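# Seat the water hose in all four wall clips

## Task

Push the water hose completely into each of the four clips mounted on the wall, so that it remains seated with nothing holding it; the robot must neither fall nor finish with its trunk tipped, or the attempt fails.

## Robot and tools

ROBOT. A quadruped of roughly 40 kg carrying one arm (six joints plus a jaw gripper). Its trunk is 0.85 m long with its middle 0.5 m up. With the arm stowed the body reaches 0.55 m ahead of the base origin (jaw tips), 0.60 m behind it and 0.25 m to either side. Swinging legs can reach about 0.1 m past that. Turns pivot on the base origin.

FRAMES. Distances are metres, angles radians. Base frame: origin on the floor midway between the four feet, x forward (where the feet point, even if the trunk is yawed), y left, z up. The odometry frame is the base frame as it stood when the scene began; base_odometry gives x, y and heading there (heading positive left, -3.142 to 3.142). It is a step-counting estimate and drifts.

move. Every argument except cameras forms one action; its motions begin together and may finish separately. Unknown keys make the call invalid; out-of-range values get it refused, and a refusal (or a stop that starts during a call or blocks it) cancels the remaining move, wait and finished_scene calls in that reply.
- base: an object with exactly one key, all offsets from where the last reported state put the base. forward_m (-3 to 3 m, negative backs up); left_m (-1.5 to 1.5 m, sideways, negative goes right); turn_rad (-3 to 3, positive turns left). Walks under 0.03 m or turns under 0.035 rad are skipped but still say done.
- speeds: optional caps for this action only: forward_m 0.1 to 0.6 m/s, left_m 0.1 to 0.4 m/s, turn_rad 0.1 to 1 rad/s (top of each range is the default).
- joints: absolute targets by name. Trunk (feet stay put): height_m 0.41 to 0.59 (start 0.5), roll_rad -0.58 to 0.58 (positive drops the right side), pitch_rad -0.523 to 0.523 (positive drops the nose), yaw_rad -0.98 to 0.98 (positive left). Settings: obstacle_padding_m 0 to 0.5 (start 0.075), avoid_obstacles 0 or 1 (start 1; 0 lets walks run into things), jaw_torque_nm 1 to 11 (start 5.5). Arm: arm_sh0_rad -2.617 to 3.141 (0 ahead, positive left), arm_sh1_rad -3.141 to 0.523 (negative lifts; -3.14 stowed), arm_el0_rad 0 to 3.141 (0 straight, 2.98 stowed; below about 0.4 unreachable), arm_el1_rad -2.792 to 2.792, arm_wr0_rad -1.832 to 1.832 (positive tips hand down), arm_wr1_rad -2.879 to 2.879, jaw_rad -1.57 (wide) to 0 (shut).
- target: a single list of seven numbers [x, y, z, qw, qx, qy, qz], an absolute pose for the hand point in the base frame as it is when the action starts (metres, then a unit quaternion). The hand travels almost in a straight line and will not slow for obstacles. Alongside it, joints may only carry height_m, roll_rad, pitch_rad, yaw_rad, obstacle_padding_m, avoid_obstacles, jaw_rad and jaw_torque_nm. The pose stays commanded, holding its place in the room and pushing if blocked, until a new target or new arm joint targets replace it.
- speed: hand speed for target only, 0.05 to 0.5 m/s, default 0.25.
- cameras: list of front_camera, hand_camera, rear_camera or all; omitted means all, [] means none.
A call without action just reports state and images.

wait: seconds from 0 to 10; the robot keeps its last command. Takes cameras like move.
zoom_image: camera name and region [x0, y0, x1, y1] in that camera's pixels from the top-left corner, at most 504 by 504; only for a camera in the latest images.
finished_scene: scene, the current scene number; irreversible. The hose must stay clipped after the robot lets go.

RESULTS. move reads done or the worst status. base_status, joint_status, hand_status: done, off_target (resting short, possibly still pushing), contact_stop (no progress about 3 s; target dropped; a jaw closing on an object ends this way too) or time_out, with progress in brackets. robot_state: standing, stepping, fault, limp, fallen. hand_x_m/y/z and hand_roll/pitch/yaw_rad: hand point estimate in base frame (pitch positive down; roll and yaw unreliable near pitch ±1.57). The hand point sits between the jaws, 4 cm behind their tips. jaw_holding yes means the jaw stalled short of its target. hand_force_n is the estimated external hand force (noise up to about 15 N still, 25 moving, 30 to 40 with arm stowed or straight); hand_force_up_n its upward share. base_stopped_by: obstacle, contact, unknown, nothing. nearest_obstacle_m and _bearing_rad (9 and 0 mean none). arm_stopped_by: own_body, joint_end, out_of_reach, force, fault, unknown, nothing. hand_to_target_m (-1 when no target). feet_on_floor lists fl, fr, hl, hr. on_its_own lists uncommanded actions, but not balance steps: compare odometry and joints between results. pictures gives image order.

CAMERAS. front_camera and rear_camera are 504x504 with about 90 degree view; hand_camera is 644x476 with about 48 degrees and moves with the arm. Calibration is approximate and the hand camera pose inherits joint errors.

CAUTIONS. The arm pushes about 60 N (40 N sideways) and gives way on contact, but a fast target can strike harder. Obstacle checking ignores an unstowed arm, anything held and trunk motions; tilting or lowering the trunk can ram the arm into the floor. Overhangs are not seen. Steady pulls at the hand or low objects underfoot can topple the robot, which cannot stand up again. Avoid slams, drops, releasing things while they move and heavy pressing. Return roll_rad and pitch_rad to 0 before finishing. While you think, the robot keeps holding its last command.

Each tool is called after "Request:" as name(argument=value, ...) on one line, values as JSON.

## Session

Request:
move()

Scene clock: 0.00 s.
base_odometry: x=-0.001 y=+0.001 heading=+0.001
base_status: not commanded
joint_positions: height_m=+0.498 roll_rad=-0.002 pitch_rad=+0.002 yaw_rad=+0.004 obstacle_padding_m=+0.075 avoid_obstacles=+1.000 arm_sh0_rad=+0.000 arm_sh1_rad=-3.139 arm_el0_rad=+2.980 arm_el1_rad=+0.000 arm_wr0_rad=+0.000 arm_wr1_rad=+0.000 jaw_rad=-0.001 jaw_torque_nm=+5.500
joint_status: not commanded
robot_state: standing
hand_x_m: 0.497
hand_y_m: 0.005
hand_z_m: 0.856
hand_roll_rad: 0.002
hand_pitch_rad: -0.160
hand_yaw_rad: 0.003
jaw_holding: no
hand_force_n: 3
hand_force_up_n: -1
base_stopped_by: nothing
nearest_obstacle_m: 9.00
nearest_obstacle_bearing_rad: 0.00
arm_stopped_by: nothing
hand_to_target_m: -1.000
feet_on_floor: fl fr hl hr
hand: x=+0.4967 y=+0.0045 z=+0.8561 quat_wxyz=(+0.997, +0.001, -0.080, +0.002) (m; base frame)
hand_status: not commanded
pictures: front_camera, hand_camera, rear_camera

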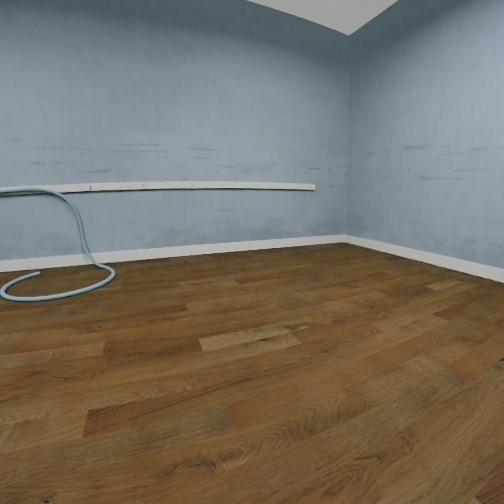

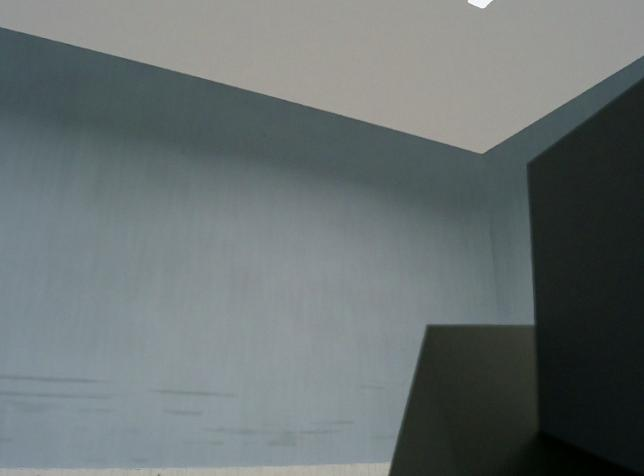

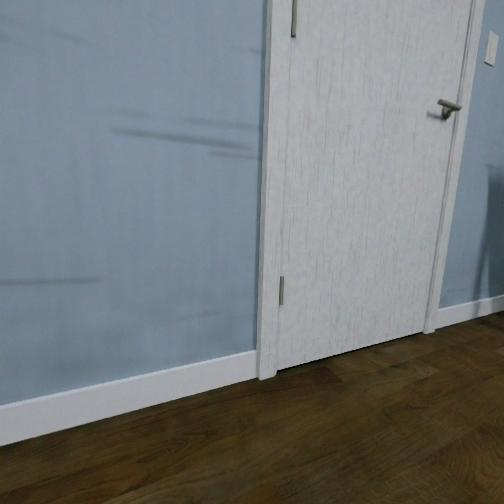

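Request:
zoom_image(camera="front_camera", region=[0, 150, 340, 320])

Request:
move(base={"turn_rad": 0.6})

Scaled by 1.482.

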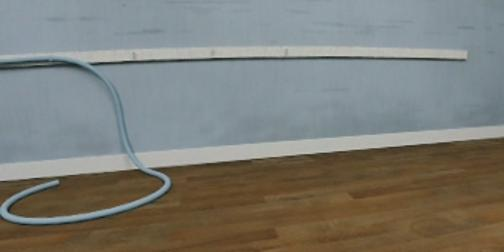

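Scene clock: 3.00 s.
move: done
base_odometry: x=+0.002 y=+0.002 heading=+0.603
base_status: done
joint_positions: height_m=+0.498 roll_rad=+0.000 pitch_rad=+0.003 yaw_rad=-0.006 obstacle_padding_m=+0.075 avoid_obstacles=+1.000 arm_sh0_rad=+0.001 arm_sh1_rad=-3.141 arm_el0_rad=+2.980 arm_el1_rad=+0.000 arm_wr0_rad=+0.000 arm_wr1_rad=+0.000 jaw_rad=-0.001 jaw_torque_nm=+5.500
joint_status: not commanded
robot_state: standing
hand_x_m: 0.497
hand_y_m: 0.000
hand_z_m: 0.856
hand_roll_rad: 0.004
hand_pitch_rad: -0.161
hand_yaw_rad: -0.007
jaw_holding: no
hand_force_n: 6
hand_force_up_n: -3
base_stopped_by: nothing
nearest_obstacle_m: 0.39
nearest_obstacle_bearing_rad: 2.84
arm_stopped_by: nothing
hand_to_target_m: -1.000
feet_on_floor: fl fr hl hr
hand: x=+0.4970 y=+0.0004 z=+0.8562 quat_wxyz=(+0.997, +0.002, -0.080, -0.003) (m; base frame)
hand_status: not commanded
pictures: front_camera, hand_camera, rear_camera
camera_calibration:
front_camera: T_world_to_cam=[[0.00574981, -0.999906, 0.0124698, -0.00870473], [-0.228922, -0.013455, -0.973352, 0.607109], [0.973428, 0.00274198, -0.228978, -0.270614], [0, 0, 0, 1]] pos_world=[0.402454, 0.000206759, 0.529075]
hand_camera: T_world_to_cam=[[-0.0436073, -0.99903, 0.0060945, 0.0466314], [0.305116, -0.0191266, -0.952123, 0.695051], [0.951316, -0.03966, 0.305654, -0.681302], [0, 0, 0, 1]] pos_world=[0.438096, 0.0328596, 0.869733]
rear_camera: T_world_to_cam=[[-0.00657066, 0.999444, 0.03269, -0.026538], [0.143123, 0.0332941, -0.989145, 0.592997], [-0.989683, -0.00182065, -0.143262, -0.391664], [0, 0, 0, 1]] pos_world=[-0.472669, 0.00606688, 0.531316]

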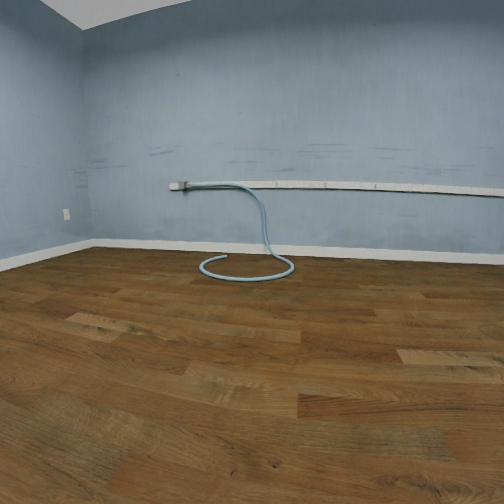

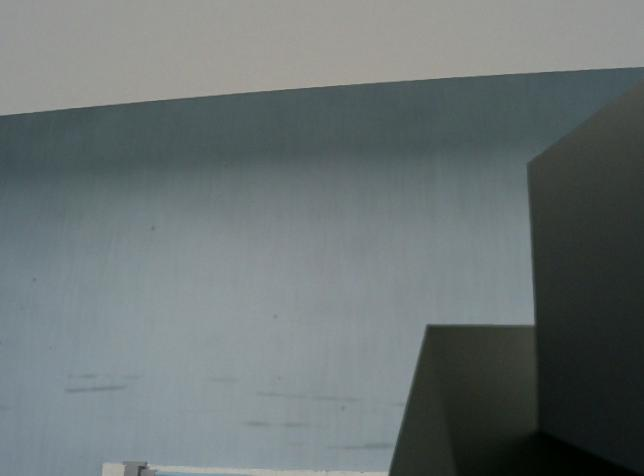

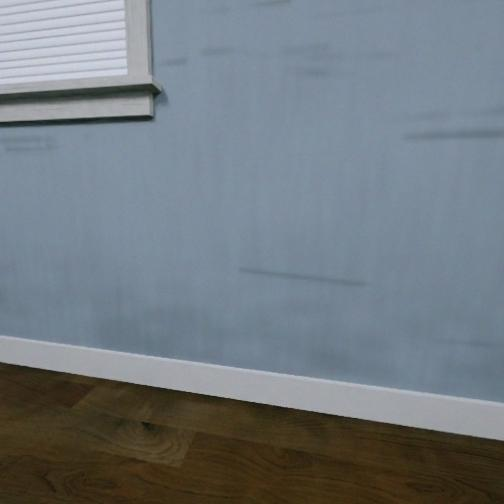

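Request:
zoom_image(camera="front_camera", region=[160, 160, 340, 290])

Request:
zoom_image(camera="front_camera", region=[320, 160, 504, 290])

Scaled by 2.800.

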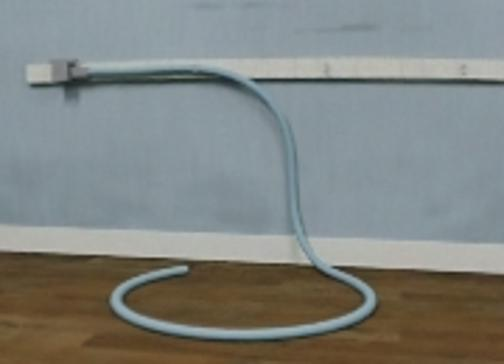

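Scaled by 2.739.

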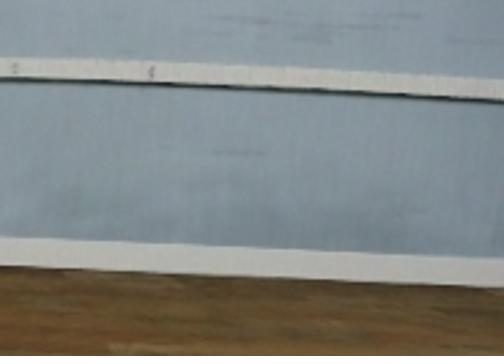

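Request:
zoom_image(camera="front_camera", region=[80, 170, 220, 280])

Request:
zoom_image(camera="front_camera", region=[404, 170, 504, 280])

Scaled by 3.600.

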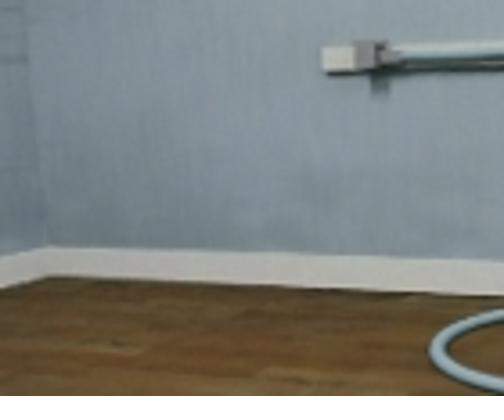

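Scaled by 4.582.

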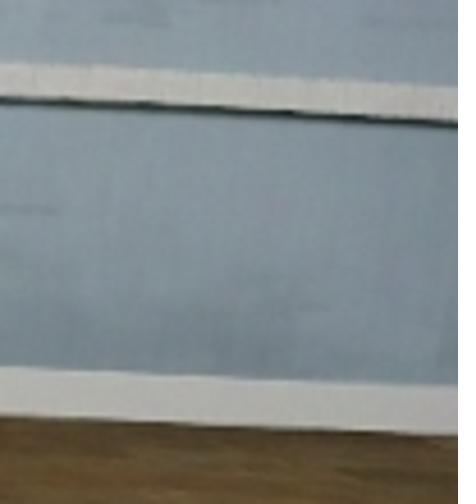

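Request:
move(base={"turn_rad": -0.13}, cameras=[])

Request:
move(base={"forward_m": 1.25})

Scene clock: 6.87 s.
move: done
base_odometry: x=+0.008 y=-0.003 heading=+0.469
base_status: done
joint_positions: height_m=+0.498 roll_rad=-0.002 pitch_rad=+0.002 yaw_rad=+0.015 obstacle_padding_m=+0.075 avoid_obstacles=+1.000 arm_sh0_rad=+0.000 arm_sh1_rad=-3.142 arm_el0_rad=+2.980 arm_el1_rad=+0.000 arm_wr0_rad=+0.000 arm_wr1_rad=+0.000 jaw_rad=-0.001 jaw_torque_nm=+5.500
joint_status: not commanded
robot_state: standing
hand_x_m: 0.495
hand_y_m: 0.010
hand_z_m: 0.857
hand_roll_rad: 0.002
hand_pitch_rad: -0.163
hand_yaw_rad: 0.013
jaw_holding: no
hand_force_n: 2
hand_force_up_n: -1
base_stopped_by: nothing
nearest_obstacle_m: 0.39
nearest_obstacle_bearing_rad: 2.93
arm_stopped_by: nothing
hand_to_target_m: -1.000
feet_on_floor: fl fr hl hr
hand: x=+0.4954 y=+0.0098 z=+0.8569 quat_wxyz=(+0.997, +0.002, -0.081, +0.007) (m; base frame)
hand_status: not commanded
pictures: none
No camera images: "cameras" was empty.

Scene clock: 11.13 s.
move: done
base_odometry: x=+1.126 y=+0.562 heading=+0.469
base_status: done
joint_positions: height_m=+0.498 roll_rad=+0.001 pitch_rad=-0.006 yaw_rad=+0.001 obstacle_padding_m=+0.075 avoid_obstacles=+1.000 arm_sh0_rad=+0.000 arm_sh1_rad=-3.141 arm_el0_rad=+2.981 arm_el1_rad=+0.000 arm_wr0_rad=+0.000 arm_wr1_rad=+0.000 jaw_rad=-0.001 jaw_torque_nm=+5.500
joint_status: not commanded
robot_state: standing
hand_x_m: 0.495
hand_y_m: 0.002
hand_z_m: 0.860
hand_roll_rad: 0.006
hand_pitch_rad: -0.169
hand_yaw_rad: -0.002
jaw_holding: no
hand_force_n: 2
hand_force_up_n: -1
base_stopped_by: nothing
nearest_obstacle_m: 0.82
nearest_obstacle_bearing_rad: 0.19
arm_stopped_by: nothing
hand_to_target_m: -1.000
feet_on_floor: fl fr hl hr
hand: x=+0.4948 y=+0.0022 z=+0.8602 quat_wxyz=(+0.996, +0.003, -0.084, -0.001) (m; base frame)
hand_status: not commanded
pictures: front_camera, hand_camera, rear_camera
camera_calibration:
front_camera: T_world_to_cam=[[0.0125477, -0.999857, 0.0113155, -0.00887768], [-0.220662, -0.0138062, -0.975253, 0.608437], [0.97527, 0.00974028, -0.220804, -0.275364], [0, 0, 0, 1]] pos_world=[0.402925, 0.00220593, 0.532679]
hand_camera: T_world_to_cam=[[-0.038299, -0.999256, 0.00463143, 0.0469635], [0.312671, -0.0163857, -0.94972, 0.693656], [0.949089, -0.0349252, 0.313066, -0.685666], [0, 0, 0, 1]] pos_world=[0.435671, 0.0343475, 0.87322]
rear_camera: T_world_to_cam=[[-0.0137276, 0.999334, 0.0338091, -0.0263234], [0.151102, 0.0354973, -0.987881, 0.592556], [-0.988423, -0.00845258, -0.151488, -0.386859], [0, 0, 0, 1]] pos_world=[-0.472278, 0.00200177, 0.52766]

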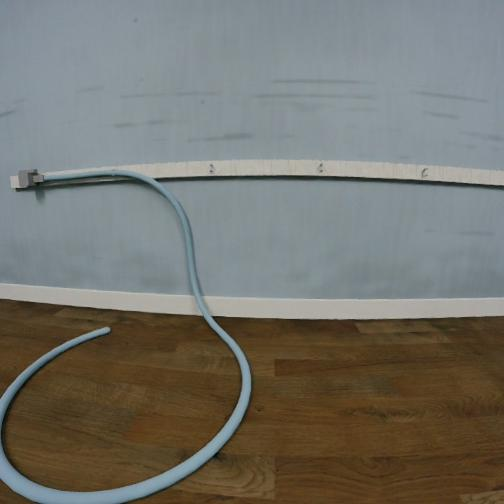

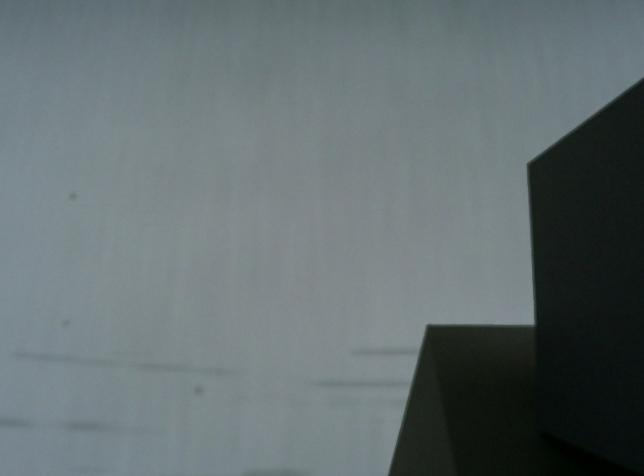

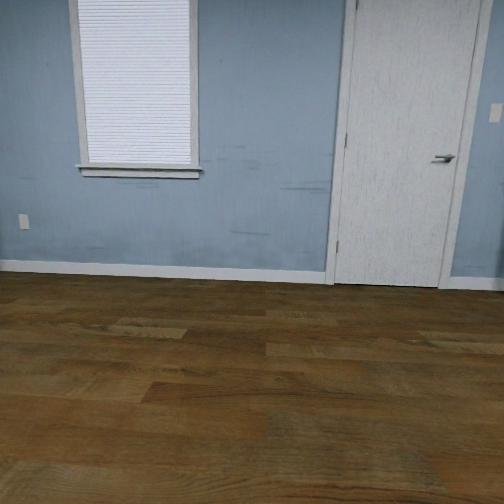

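Request:
zoom_image(camera="front_camera", region=[0, 140, 140, 220])

Request:
zoom_image(camera="front_camera", region=[170, 140, 250, 200])

Request:
zoom_image(camera="front_camera", region=[290, 140, 370, 200])

Request:
zoom_image(camera="front_camera", region=[390, 140, 470, 200])

Scaled by 3.600.

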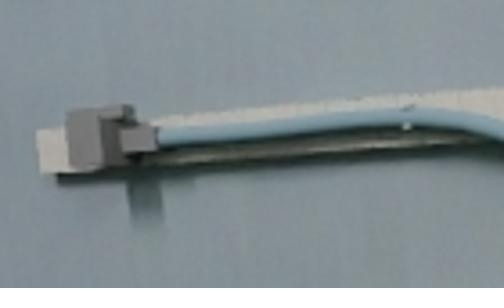

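Scaled by 6.300.

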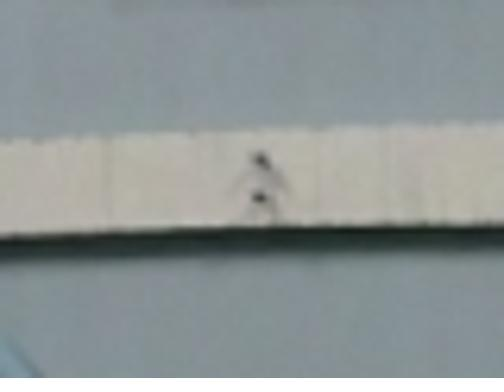

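Scaled by 6.300.

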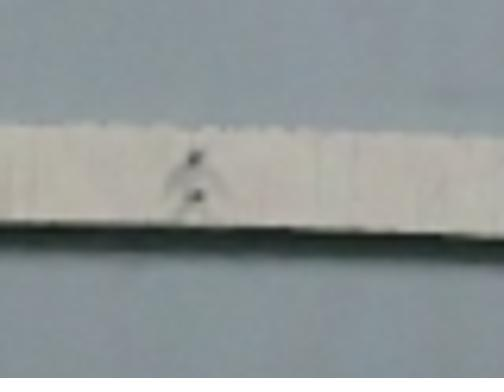

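Scaled by 6.300.

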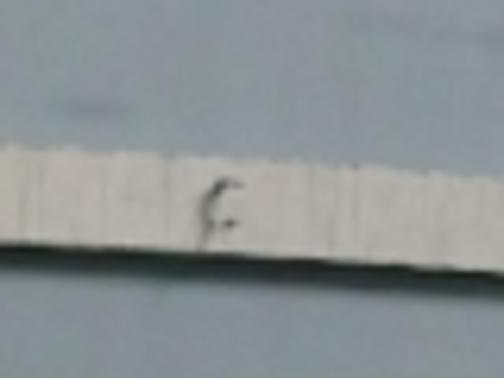

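Request:
move(base={"turn_rad": -0.058}, cameras=[])

Request:
move(base={"left_m": 0.66}, cameras=["front_camera"])

Scene clock: 14.37 s.
move: done
base_odometry: x=+1.130 y=+0.562 heading=+0.406
base_status: done
joint_positions: height_m=+0.498 roll_rad=+0.001 pitch_rad=-0.001 yaw_rad=+0.006 obstacle_padding_m=+0.075 avoid_obstacles=+1.000 arm_sh0_rad=+0.000 arm_sh1_rad=-3.141 arm_el0_rad=+2.981 arm_el1_rad=+0.000 arm_wr0_rad=+0.000 arm_wr1_rad=+0.000 jaw_rad=-0.001 jaw_torque_nm=+5.500
joint_status: not commanded
robot_state: standing
hand_x_m: 0.492
hand_y_m: 0.006
hand_z_m: 0.858
hand_roll_rad: 0.005
hand_pitch_rad: -0.165
hand_yaw_rad: 0.003
jaw_holding: no
hand_force_n: 3
hand_force_up_n: -1
base_stopped_by: nothing
nearest_obstacle_m: 0.80
nearest_obstacle_bearing_rad: 0.25
arm_stopped_by: nothing
hand_to_target_m: -1.000
feet_on_floor: fl fr hl hr
hand: x=+0.4922 y=+0.0064 z=+0.8581 quat_wxyz=(+0.997, +0.003, -0.082, +0.002) (m; base frame)
hand_status: not commanded
pictures: none
No camera images: "cameras" was empty.

Scene clock: 17.77 s.
move: done
base_odometry: x=+0.870 y=+1.166 heading=+0.406
base_status: done
joint_positions: height_m=+0.498 roll_rad=-0.004 pitch_rad=-0.004 yaw_rad=+0.005 obstacle_padding_m=+0.075 avoid_obstacles=+1.000 arm_sh0_rad=+0.000 arm_sh1_rad=-3.140 arm_el0_rad=+2.980 arm_el1_rad=+0.000 arm_wr0_rad=+0.000 arm_wr1_rad=+0.000 jaw_rad=-0.001 jaw_torque_nm=+5.500
joint_status: not commanded
robot_state: standing
hand_x_m: 0.495
hand_y_m: 0.001
hand_z_m: 0.860
hand_roll_rad: 0.000
hand_pitch_rad: -0.167
hand_yaw_rad: 0.004
jaw_holding: no
hand_force_n: 4
hand_force_up_n: -2
base_stopped_by: nothing
nearest_obstacle_m: 0.67
nearest_obstacle_bearing_rad: 2.16
arm_stopped_by: nothing
hand_to_target_m: -1.000
feet_on_floor: fl fr hl hr
hand: x=+0.4952 y=+0.0007 z=+0.8600 quat_wxyz=(+0.996, +0.000, -0.084, +0.002) (m; base frame)
hand_status: not commanded
pictures: front_camera
camera_calibration:
front_camera: T_world_to_cam=[[0.016915, -0.999711, 0.0170973, -0.017488], [-0.222046, -0.0204286, -0.974822, 0.608088], [0.974889, 0.0126927, -0.222328, -0.274394], [0, 0, 0, 1]] pos_world=[0.402823, -0.00157771, 0.532071]

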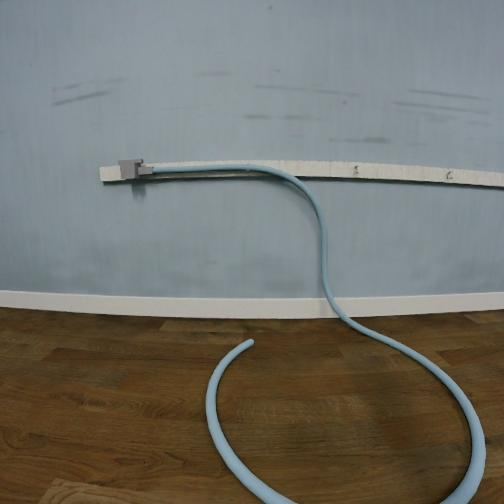

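Request:
zoom_image(camera="front_camera", region=[200, 140, 300, 200])

Request:
zoom_image(camera="front_camera", region=[320, 140, 400, 200])

Scaled by 5.040.

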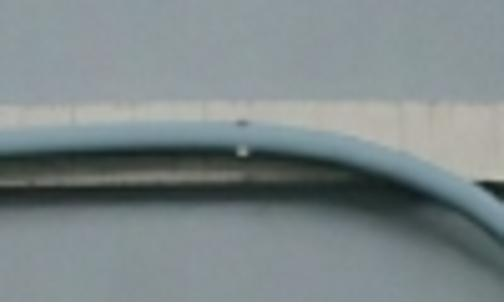

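Scaled by 6.300.

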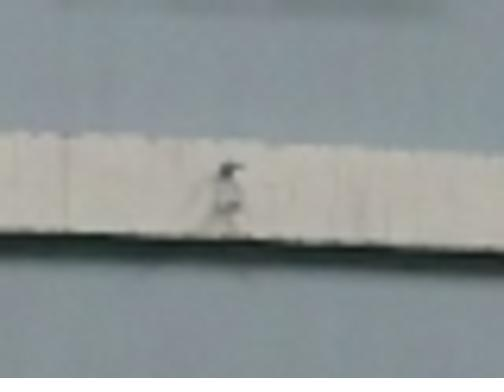

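Request:
move(base={"left_m": 0.45}, cameras=[])

Request:
move(base={"forward_m": 0.5})

Scene clock: 22.83 s.
move: done
base_odometry: x=+0.694 y=+1.575 heading=+0.402
base_status: done
joint_positions: height_m=+0.498 roll_rad=-0.004 pitch_rad=+0.001 yaw_rad=+0.009 obstacle_padding_m=+0.075 avoid_obstacles=+1.000 arm_sh0_rad=-0.001 arm_sh1_rad=-3.141 arm_el0_rad=+2.980 arm_el1_rad=+0.000 arm_wr0_rad=+0.000 arm_wr1_rad=+0.000 jaw_rad=-0.001 jaw_torque_nm=+5.500
joint_status: not commanded
robot_state: standing
hand_x_m: 0.496
hand_y_m: 0.006
hand_z_m: 0.858
hand_roll_rad: 0.000
hand_pitch_rad: -0.163
hand_yaw_rad: 0.008
jaw_holding: no
hand_force_n: 4
hand_force_up_n: -1
base_stopped_by: nothing
nearest_obstacle_m: 0.24
nearest_obstacle_bearing_rad: 2.46
arm_stopped_by: nothing
hand_to_target_m: -1.000
feet_on_floor: fl fr hl hr
hand: x=+0.4963 y=+0.0060 z=+0.8576 quat_wxyz=(+0.997, +0.000, -0.082, +0.004) (m; base frame)
hand_status: not commanded
pictures: none
No camera images: "cameras" was empty.

Scene clock: 25.73 s.
move: done
base_odometry: x=+1.155 y=+1.769 heading=+0.399
base_status: done
joint_positions: height_m=+0.498 roll_rad=+0.001 pitch_rad=-0.001 yaw_rad=+0.010 obstacle_padding_m=+0.075 avoid_obstacles=+1.000 arm_sh0_rad=+0.000 arm_sh1_rad=-3.141 arm_el0_rad=+2.980 arm_el1_rad=+0.000 arm_wr0_rad=+0.000 arm_wr1_rad=+0.000 jaw_rad=-0.001 jaw_torque_nm=+5.500
joint_status: not commanded
robot_state: standing
hand_x_m: 0.493
hand_y_m: 0.005
hand_z_m: 0.858
hand_roll_rad: 0.005
hand_pitch_rad: -0.165
hand_yaw_rad: 0.008
jaw_holding: no
hand_force_n: 4
hand_force_up_n: -1
base_stopped_by: nothing
nearest_obstacle_m: 0.34
nearest_obstacle_bearing_rad: 0.00
arm_stopped_by: nothing
hand_to_target_m: -1.000
feet_on_floor: fl fr hl hr
hand: x=+0.4934 y=+0.0050 z=+0.8585 quat_wxyz=(+0.997, +0.003, -0.082, +0.004) (m; base frame)
hand_status: not commanded
pictures: front_camera, hand_camera, rear_camera
camera_calibration:
front_camera: T_world_to_cam=[[0.0221253, -0.999687, 0.0116935, -0.0111528], [-0.22491, -0.0163736, -0.974242, 0.607183], [0.974128, 0.0189254, -0.225201, -0.270413], [0, 0, 0, 1]] pos_world=[0.400225, 0.0039102, 0.530777]
hand_camera: T_world_to_cam=[[-0.0286094, -0.999577, 0.00519919, 0.0445042], [0.309396, -0.013801, -0.950833, 0.695095], [0.950503, -0.0255942, 0.30966, -0.681515], [0, 0, 0, 1]] pos_world=[0.433995, 0.0366356, 0.871726]
rear_camera: T_world_to_cam=[[-0.0231231, 0.999174, 0.0334308, -0.0241472], [0.146358, 0.0364627, -0.988559, 0.59336], [-0.988961, -0.0179657, -0.14708, -0.39191], [0, 0, 0, 1]] pos_world=[-0.474985, -0.00454918, 0.529737]

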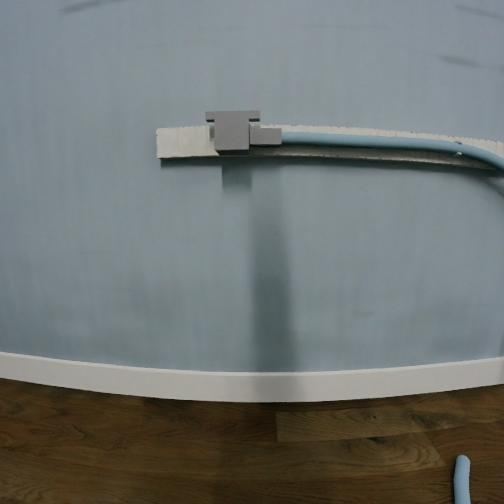

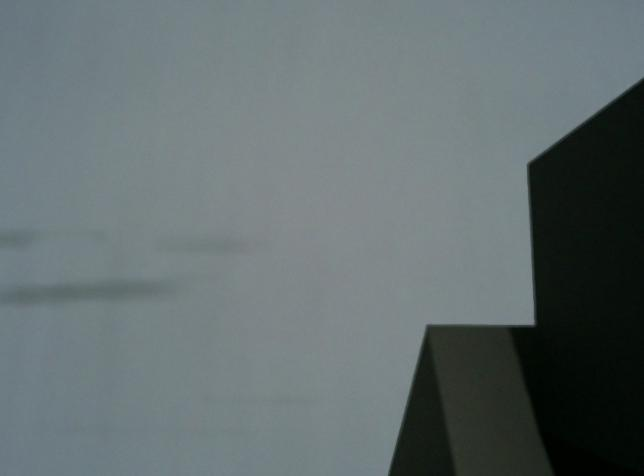

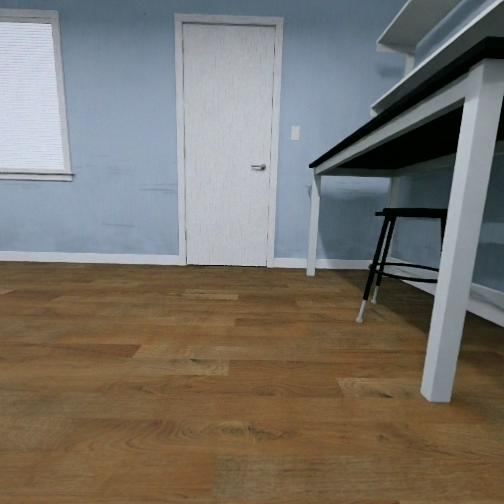

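Request:
zoom_image(camera="front_camera", region=[400, 110, 504, 190])

Request:
zoom_image(camera="front_camera", region=[150, 100, 310, 190])

Scaled by 4.846.

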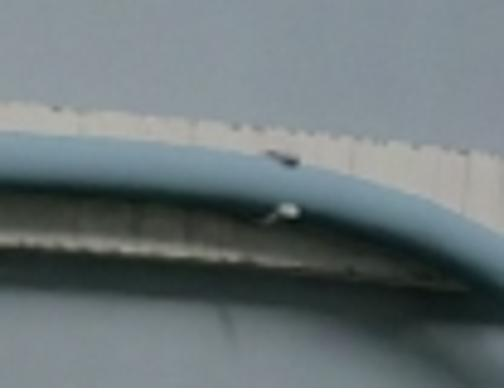

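Scaled by 3.150.

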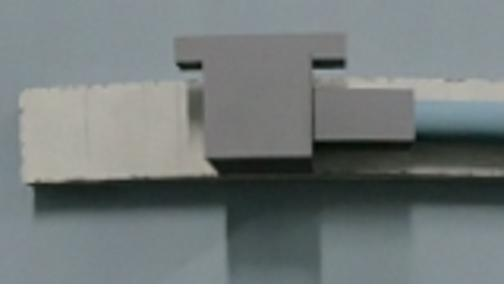

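Request:
move(target=[0.60, -0.40, 0.64, 1, 0, 0, 0], speed=0.4, cameras=["front_camera", "hand_camera"])

Scene clock: 31.37 s.
move: done
base_odometry: x=+1.152 y=+1.771 heading=+0.399
base_status: not commanded
joint_positions: height_m=+0.498 roll_rad=+0.000 pitch_rad=+0.002 yaw_rad=+0.011 obstacle_padding_m=+0.075 avoid_obstacles=+1.000 arm_sh0_rad=-1.203 arm_sh1_rad=-0.908 arm_el0_rad=+1.948 arm_el1_rad=-1.234 arm_wr0_rad=-1.376 arm_wr1_rad=+0.500 jaw_rad=-0.001 jaw_torque_nm=+5.500
joint_status: not commanded
robot_state: standing
hand_x_m: 0.596
hand_y_m: -0.398
hand_z_m: 0.643
hand_roll_rad: -0.001
hand_pitch_rad: 0.002
hand_yaw_rad: -0.014
jaw_holding: no
hand_force_n: 3
hand_force_up_n: 1
base_stopped_by: nothing
nearest_obstacle_m: 0.34
nearest_obstacle_bearing_rad: 0.00
arm_stopped_by: nothing
hand_to_target_m: 0.009
feet_on_floor: fl fr hl hr
hand: x=+0.5961 y=-0.3979 z=+0.6427 quat_wxyz=(+1.000, -0.001, +0.001, -0.007) (m; base frame)
hand_status: done (0.009 m and 0.8 deg from the pose sent, 0.472 m and 9.5 deg at the start)
pictures: front_camera, hand_camera
camera_calibration:
front_camera: T_world_to_cam=[[0.0230201, -0.999648, 0.0131781, 0.0344845], [-0.227723, -0.0180782, -0.973558, 0.600555], [0.973454, 0.0194104, -0.228059, -0.241372], [0, 0, 0, 1]] pos_world=[0.370931, 0.0500145, 0.529174]
hand_camera: T_world_to_cam=[[-0.0458862, -0.998885, 0.0111313, -0.345655], [0.147047, -0.0177757, -0.98897, 0.572348], [0.988065, -0.0437432, 0.147698, -0.648105], [0, 0, 0, 1]] pos_world=[0.540347, -0.363445, 0.665606]

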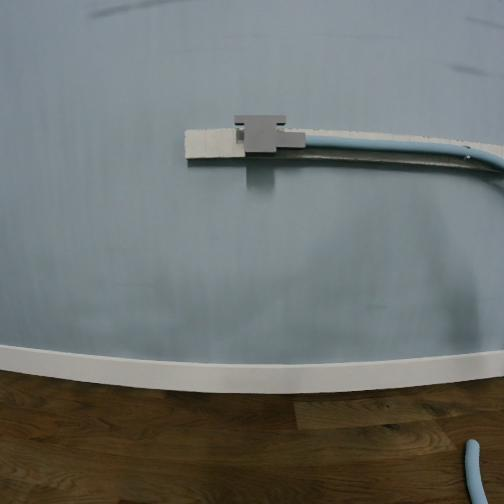

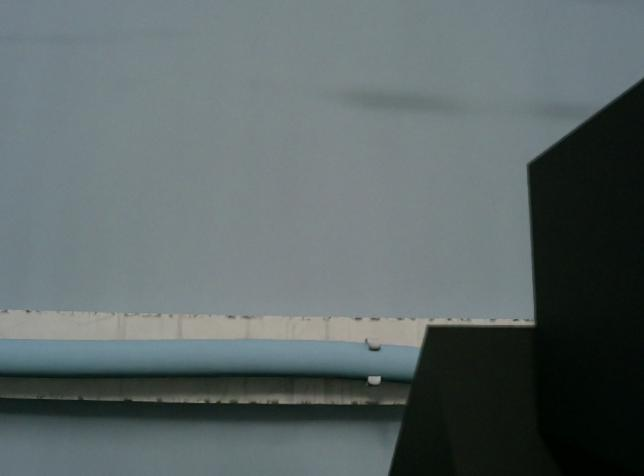

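Request:
zoom_image(camera="hand_camera", region=[320, 300, 440, 420])

Request:
zoom_image(camera="front_camera", region=[424, 120, 504, 190])

Scaled by 4.200 from the camera's 644x476 image, which has a finer 1840x1360 frame.

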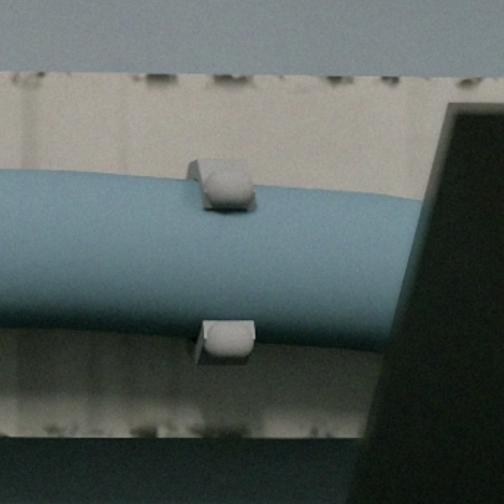

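Scaled by 6.300.

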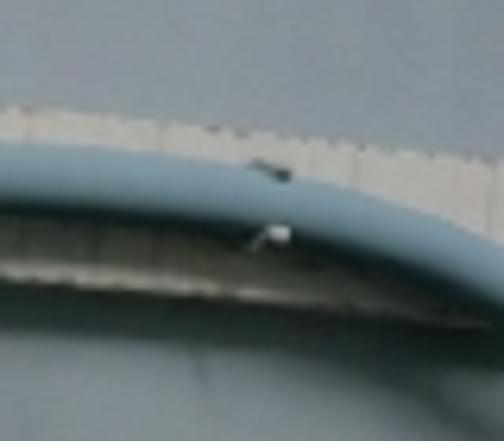

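Request:
move(target=[0.75, -0.20, 0.64, 0.8434, 0, 0, -0.5373], speed=0.4, cameras=["front_camera", "hand_camera"])

Scene clock: 35.80 s.
move: done
base_odometry: x=+1.151 y=+1.768 heading=+0.399
base_status: not commanded
joint_positions: height_m=+0.497 roll_rad=+0.000 pitch_rad=+0.001 yaw_rad=+0.007 obstacle_padding_m=+0.075 avoid_obstacles=+1.000 arm_sh0_rad=-0.072 arm_sh1_rad=-0.940 arm_el0_rad=+2.000 arm_el1_rad=+1.116 arm_wr0_rad=-1.325 arm_wr1_rad=-0.455 jaw_rad=-0.001 jaw_torque_nm=+5.500
joint_status: not commanded
robot_state: standing
hand_x_m: 0.743
hand_y_m: -0.196
hand_z_m: 0.643
hand_roll_rad: 0.004
hand_pitch_rad: 0.005
hand_yaw_rad: -1.127
jaw_holding: no
hand_force_n: 4
hand_force_up_n: 1
base_stopped_by: nothing
nearest_obstacle_m: 0.34
nearest_obstacle_bearing_rad: 0.00
arm_stopped_by: nothing
hand_to_target_m: 0.009
feet_on_floor: fl fr hl hr
hand: x=+0.7434 y=-0.1964 z=+0.6429 quat_wxyz=(+0.845, +0.003, +0.001, -0.534) (m; base frame)
hand_status: done (0.009 m and 0.6 deg from the pose sent, 0.251 m and 64.2 deg at the start)
pictures: front_camera, hand_camera
camera_calibration:
front_camera: T_world_to_cam=[[0.0189722, -0.999736, 0.0129716, -0.0023684], [-0.227522, -0.0169506, -0.973625, 0.593521], [0.973588, 0.0155205, -0.227784, -0.213901], [0, 0, 0, 1]] pos_world=[0.343335, 0.0110126, 0.529174]
hand_camera: T_world_to_cam=[[-0.916743, -0.399236, 0.0138792, 0.62383], [0.046352, -0.140816, -0.98895, 0.605913], [0.396779, -0.90597, 0.147597, -0.513216], [0, 0, 0, 1]] pos_world=[0.74744, -0.130581, 0.666309]

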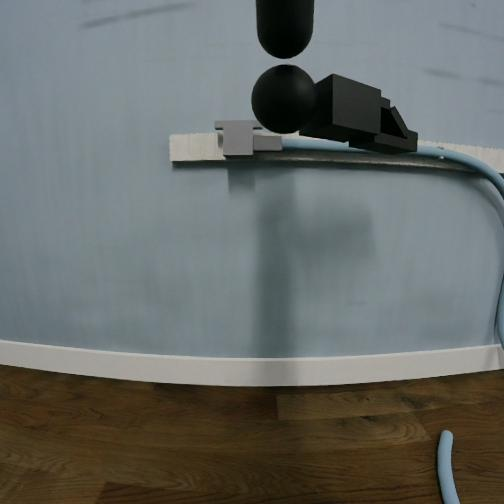

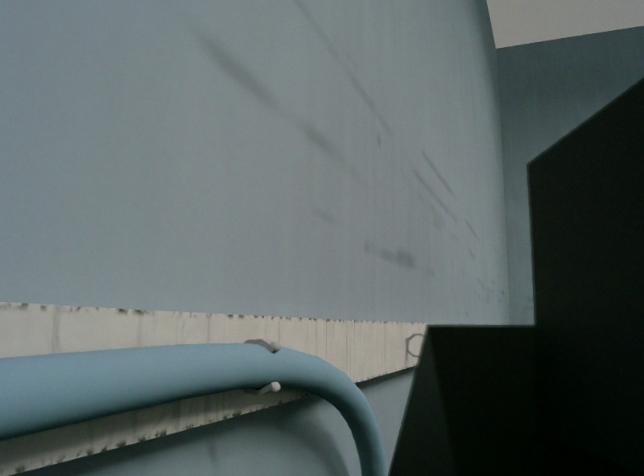

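Request:
zoom_image(camera="hand_camera", region=[210, 320, 330, 420])

Request:
zoom_image(camera="hand_camera", region=[380, 310, 430, 380])

Scaled by 4.200 from the camera's 644x476 image, which has a finer 1840x1360 frame.

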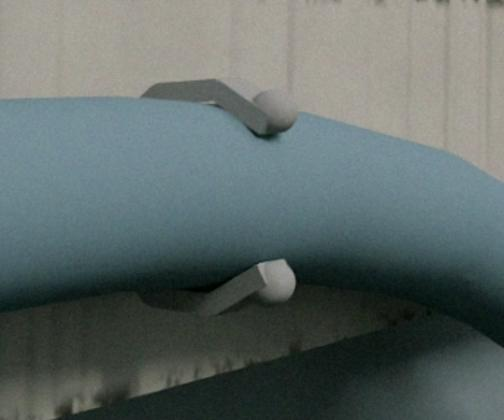

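Scaled by 7.200 from the camera's 644x476 image, which has a finer 1840x1360 frame.

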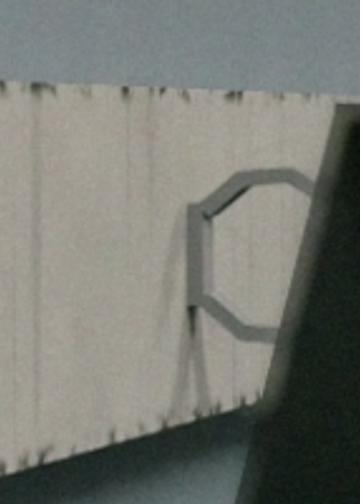

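Request:
move(base={"forward_m": -0.36}, joints={"arm_sh0_rad": 0, "arm_sh1_rad": -2.3, "arm_el0_rad": 2.6, "arm_el1_rad": 0, "arm_wr0_rad": -0.3, "arm_wr1_rad": 0}, cameras=["front_camera"])

Request:
move(base={"left_m": -1.35}, cameras=["front_camera"])

Scene clock: 40.47 s.
move: done
base_odometry: x=+0.821 y=+1.627 heading=+0.393
base_status: done
joint_positions: height_m=+0.498 roll_rad=+0.003 pitch_rad=+0.006 yaw_rad=+0.002 obstacle_padding_m=+0.075 avoid_obstacles=+1.000 arm_sh0_rad=-0.008 arm_sh1_rad=-2.292 arm_el0_rad=+2.595 arm_el1_rad=+0.006 arm_wr0_rad=-0.306 arm_wr1_rad=-0.009 jaw_rad=-0.001 jaw_torque_nm=+5.500
joint_status: all done
robot_state: standing
hand_x_m: 0.620
hand_y_m: -0.001
hand_z_m: 0.890
hand_roll_rad: 0.004
hand_pitch_rad: 0.000
hand_yaw_rad: -0.011
jaw_holding: no
hand_force_n: 1
hand_force_up_n: 0
base_stopped_by: nothing
nearest_obstacle_m: 0.23
nearest_obstacle_bearing_rad: 2.55
arm_stopped_by: nothing
hand_to_target_m: -1.000
feet_on_floor: fl fr hl hr
hand: x=+0.6201 y=-0.0014 z=+0.8899 quat_wxyz=(+1.000, +0.002, +0.000, -0.006) (m; base frame)
hand_status: not commanded
pictures: front_camera
camera_calibration:
front_camera: T_world_to_cam=[[0.0137508, -0.999859, 0.00958696, -0.00765311], [-0.231882, -0.0125152, -0.972663, 0.602596], [0.972647, 0.0111518, -0.232022, -0.252215], [0, 0, 0, 1]] pos_world=[0.385153, 0.00270223, 0.527677]

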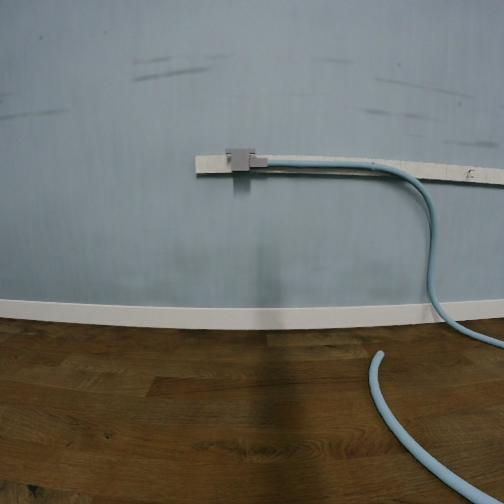

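Scene clock: 45.90 s.
move: done
base_odometry: x=+1.342 y=+0.379 heading=+0.391
base_status: done
joint_positions: height_m=+0.498 roll_rad=+0.006 pitch_rad=+0.007 yaw_rad=-0.001 obstacle_padding_m=+0.075 avoid_obstacles=+1.000 arm_sh0_rad=+0.001 arm_sh1_rad=-2.301 arm_el0_rad=+2.603 arm_el1_rad=+0.001 arm_wr0_rad=-0.300 arm_wr1_rad=-0.009 jaw_rad=-0.001 jaw_torque_nm=+5.500
joint_status: not commanded
robot_state: standing
hand_x_m: 0.615
hand_y_m: 0.001
hand_z_m: 0.887
hand_roll_rad: 0.002
hand_pitch_rad: 0.005
hand_yaw_rad: -0.002
jaw_holding: no
hand_force_n: 4
hand_force_up_n: 0
base_stopped_by: nothing
nearest_obstacle_m: 0.76
nearest_obstacle_bearing_rad: 0.04
arm_stopped_by: nothing
hand_to_target_m: -1.000
feet_on_floor: fl fr hl hr
hand: x=+0.6155 y=+0.0012 z=+0.8868 quat_wxyz=(+1.000, +0.001, +0.003, -0.001) (m; base frame)
hand_status: not commanded
pictures: front_camera
camera_calibration:
front_camera: T_world_to_cam=[[0.011338, -0.999914, 0.00664432, -0.00484371], [-0.232889, -0.00910263, -0.972461, 0.601639], [0.972437, 0.00947836, -0.232973, -0.249053], [0, 0, 0, 1]] pos_world=[0.382358, 0.00299381, 0.52708]

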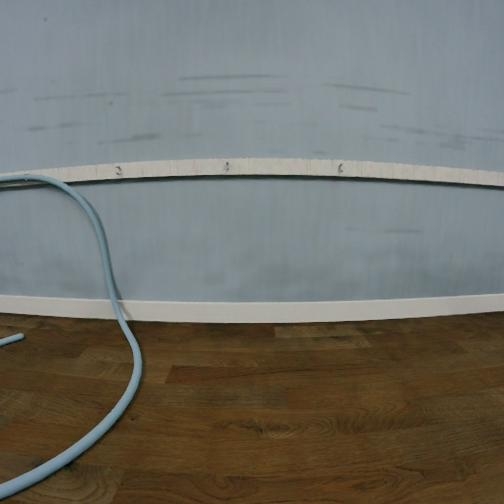

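Request:
move(base={"forward_m": 0.5}, cameras=["front_camera", "hand_camera"])

Scene clock: 49.43 s.
move: done
base_odometry: x=+1.809 y=+0.568 heading=+0.387
base_status: done
joint_positions: height_m=+0.498 roll_rad=+0.004 pitch_rad=+0.003 yaw_rad=+0.010 obstacle_padding_m=+0.075 avoid_obstacles=+1.000 arm_sh0_rad=+0.001 arm_sh1_rad=-2.299 arm_el0_rad=+2.600 arm_el1_rad=+0.001 arm_wr0_rad=-0.300 arm_wr1_rad=-0.008 jaw_rad=-0.001 jaw_torque_nm=+5.500
joint_status: not commanded
robot_state: standing
hand_x_m: 0.616
hand_y_m: 0.007
hand_z_m: 0.890
hand_roll_rad: 0.000
hand_pitch_rad: 0.002
hand_yaw_rad: 0.008
jaw_holding: no
hand_force_n: 2
hand_force_up_n: 0
base_stopped_by: nothing
nearest_obstacle_m: 0.28
nearest_obstacle_bearing_rad: 0.10
arm_stopped_by: nothing
hand_to_target_m: -1.000
feet_on_floor: fl fr hl hr
hand: x=+0.6163 y=+0.0066 z=+0.8898 quat_wxyz=(+1.000, +0.000, +0.001, +0.004) (m; base frame)
hand_status: not commanded
pictures: front_camera, hand_camera
camera_calibration:
front_camera: T_world_to_cam=[[0.0220181, -0.99972, 0.00866291, -0.00783232], [-0.229004, -0.0134779, -0.973332, 0.602573], [0.973176, 0.0194471, -0.229236, -0.252546], [0, 0, 0, 1]] pos_world=[0.383936, 0.00520257, 0.528679]
hand_camera: T_world_to_cam=[[-0.0260712, -0.999526, 0.0163581, 0.0383063], [0.147366, -0.0200277, -0.988879, 0.820578], [0.988738, -0.0233706, 0.147818, -0.687233], [0, 0, 0, 1]] pos_world=[0.559568, 0.0386613, 0.912411]

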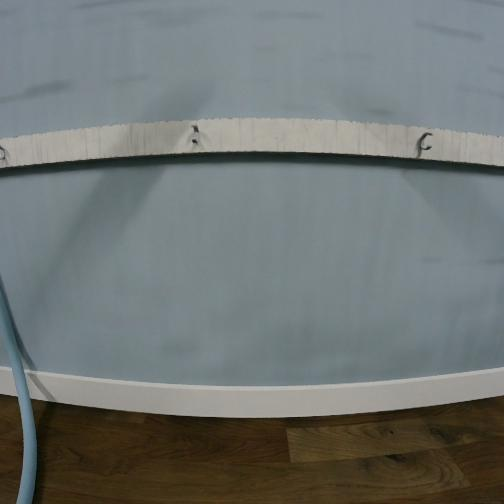

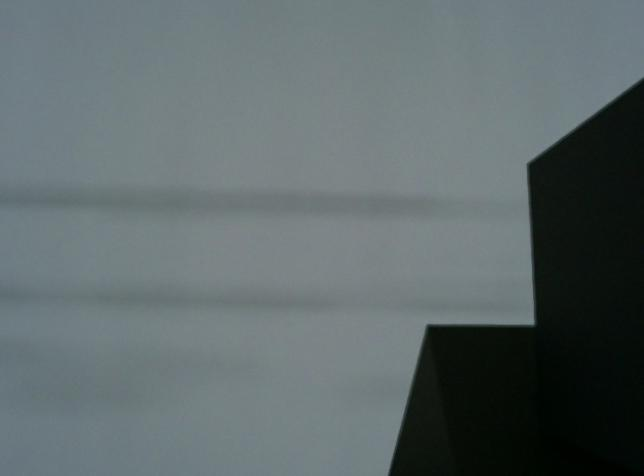

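Request:
move(target=[0.443, 0.464, 0.557, 0.9801, 0, 0.1987, 0], speed=0.4, cameras=["front_camera", "hand_camera"])

Scene clock: 54.10 s.
move: done
base_odometry: x=+1.810 y=+0.565 heading=+0.387
base_status: not commanded
joint_positions: height_m=+0.498 roll_rad=+0.002 pitch_rad=+0.000 yaw_rad=+0.004 obstacle_padding_m=+0.075 avoid_obstacles=+1.000 arm_sh0_rad=+1.528 arm_sh1_rad=-0.833 arm_el0_rad=+1.839 arm_el1_rad=+1.755 arm_wr0_rad=-1.211 arm_wr1_rad=-0.611 jaw_rad=-0.001 jaw_torque_nm=+5.500
joint_status: not commanded
robot_state: standing
hand_x_m: 0.441
hand_y_m: 0.461
hand_z_m: 0.561
hand_roll_rad: 0.004
hand_pitch_rad: 0.403
hand_yaw_rad: 0.008
jaw_holding: no
hand_force_n: 3
hand_force_up_n: 1
base_stopped_by: nothing
nearest_obstacle_m: 0.28
nearest_obstacle_bearing_rad: 0.10
arm_stopped_by: nothing
hand_to_target_m: 0.008
feet_on_floor: fl fr hl hr
hand: x=+0.4407 y=+0.4610 z=+0.5612 quat_wxyz=(+0.980, +0.001, +0.200, +0.003) (m; base frame)
hand_status: done (0.008 m and 0.5 deg from the pose sent, 0.592 m and 22.8 deg at the start)
pictures: front_camera, hand_camera
camera_calibration:
front_camera: T_world_to_cam=[[0.0159673, -0.999811, 0.0111025, -0.0602424], [-0.226415, -0.014431, -0.973924, 0.603174], [0.9739, 0.0130372, -0.226603, -0.255679], [0, 0, 0, 1]] pos_world=[0.386536, -0.0481933, 0.530177]
hand_camera: T_world_to_cam=[[-0.0188651, -0.999459, 0.0269464, 0.482794], [-0.244967, -0.0215093, -0.969293, 0.69404], [0.969348, -0.0248868, -0.244429, -0.224771], [0, 0, 0, 1]] pos_world=[0.397007, 0.491868, 0.604778]

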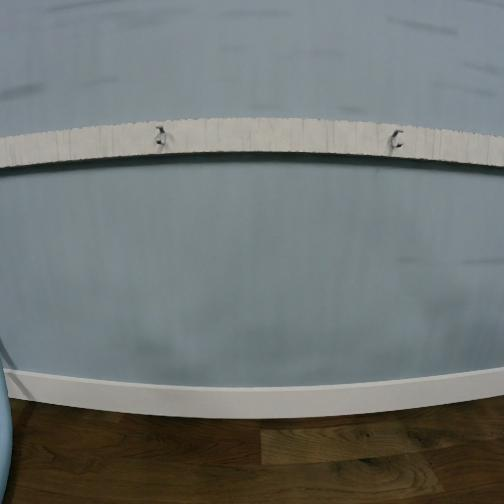

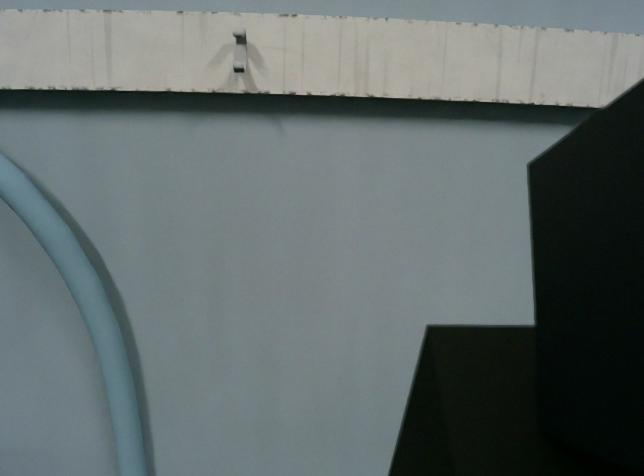

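Request:
move(base={"forward_m": 0.13}, joints={"jaw_rad": -0.7}, cameras=[])

Request:
move(joints={"yaw_rad": 0.45, "height_m": 0.46}, target=[0.50, 0.58, 0.48, 0.9217, 0, 0, 0.3879], speed=0.3, cameras=["front_camera", "hand_camera"])

Scene clock: 57.47 s.
move: done
base_odometry: x=+1.931 y=+0.616 heading=+0.387
base_status: done
joint_positions: height_m=+0.498 roll_rad=+0.003 pitch_rad=-0.005 yaw_rad=+0.001 obstacle_padding_m=+0.075 avoid_obstacles=+1.000 arm_sh0_rad=+1.807 arm_sh1_rad=-0.795 arm_el0_rad=+1.779 arm_el1_rad=+1.982 arm_wr0_rad=-1.358 arm_wr1_rad=-0.591 jaw_rad=-0.700 jaw_torque_nm=+5.500
joint_status: all done
robot_state: standing
hand_x_m: 0.312
hand_y_m: 0.461
hand_z_m: 0.561
hand_roll_rad: 0.002
hand_pitch_rad: 0.402
hand_yaw_rad: 0.008
jaw_holding: no
hand_force_n: 3
hand_force_up_n: 1
base_stopped_by: nothing
nearest_obstacle_m: 0.14
nearest_obstacle_bearing_rad: 0.06
arm_stopped_by: nothing
hand_to_target_m: 0.006
feet_on_floor: fl fr hl hr
hand: x=+0.3125 y=+0.4609 z=+0.5606 quat_wxyz=(+0.980, +0.000, +0.200, +0.004) (m; base frame)
hand_status: not commanded
pictures: none
No camera images: "cameras" was empty.

Scene clock: 59.90 s.
move: done
base_odometry: x=+1.925 y=+0.615 heading=+0.423
base_status: not commanded
joint_positions: height_m=+0.459 roll_rad=+0.022 pitch_rad=+0.002 yaw_rad=+0.432 obstacle_padding_m=+0.075 avoid_obstacles=+1.000 arm_sh0_rad=+0.637 arm_sh1_rad=-0.689 arm_el0_rad=+2.104 arm_el1_rad=+0.307 arm_wr0_rad=-1.414 arm_wr1_rad=-0.078 jaw_rad=-0.700 jaw_torque_nm=+5.500
joint_status: all done
robot_state: standing
hand_x_m: 0.525
hand_y_m: 0.566
hand_z_m: 0.479
hand_roll_rad: -0.007
hand_pitch_rad: 0.001
hand_yaw_rad: 0.760
jaw_holding: no
hand_force_n: 2
hand_force_up_n: 1
base_stopped_by: nothing
nearest_obstacle_m: 0.14
nearest_obstacle_bearing_rad: 0.06
arm_stopped_by: nothing
hand_to_target_m: 0.006
feet_on_floor: fl fr hl hr
hand: x=+0.5246 y=+0.5658 z=+0.4794 quat_wxyz=(+0.929, -0.004, -0.001, +0.371) (m; base frame)
hand_status: done (0.006 m and 0.4 deg from the pose sent, 0.236 m and 50.5 deg at the start)
pictures: front_camera, hand_camera
camera_calibration:
front_camera: T_world_to_cam=[[0.429443, -0.903043, -0.00954342, -0.00644781], [-0.210281, -0.0897112, -0.973516, 0.557631], [0.878271, 0.420077, -0.228419, -0.231596], [0, 0, 0, 1]] pos_world=[0.323432, 0.141491, 0.489901]
hand_camera: T_world_to_cam=[[0.665212, -0.74632, 0.0223578, 0.0930762], [0.126367, 0.0830208, -0.988503, 0.392918], [0.735884, 0.660389, 0.149537, -0.776377], [0, 0, 0, 1]] pos_world=[0.459755, 0.549555, 0.502416]

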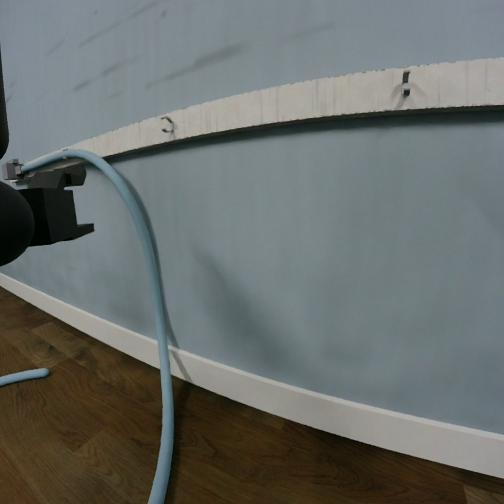

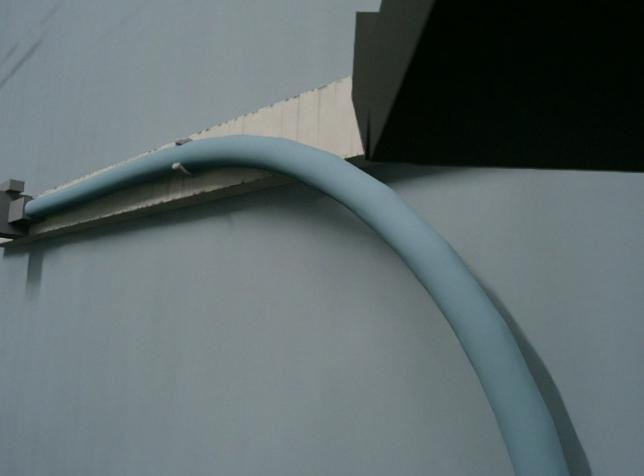

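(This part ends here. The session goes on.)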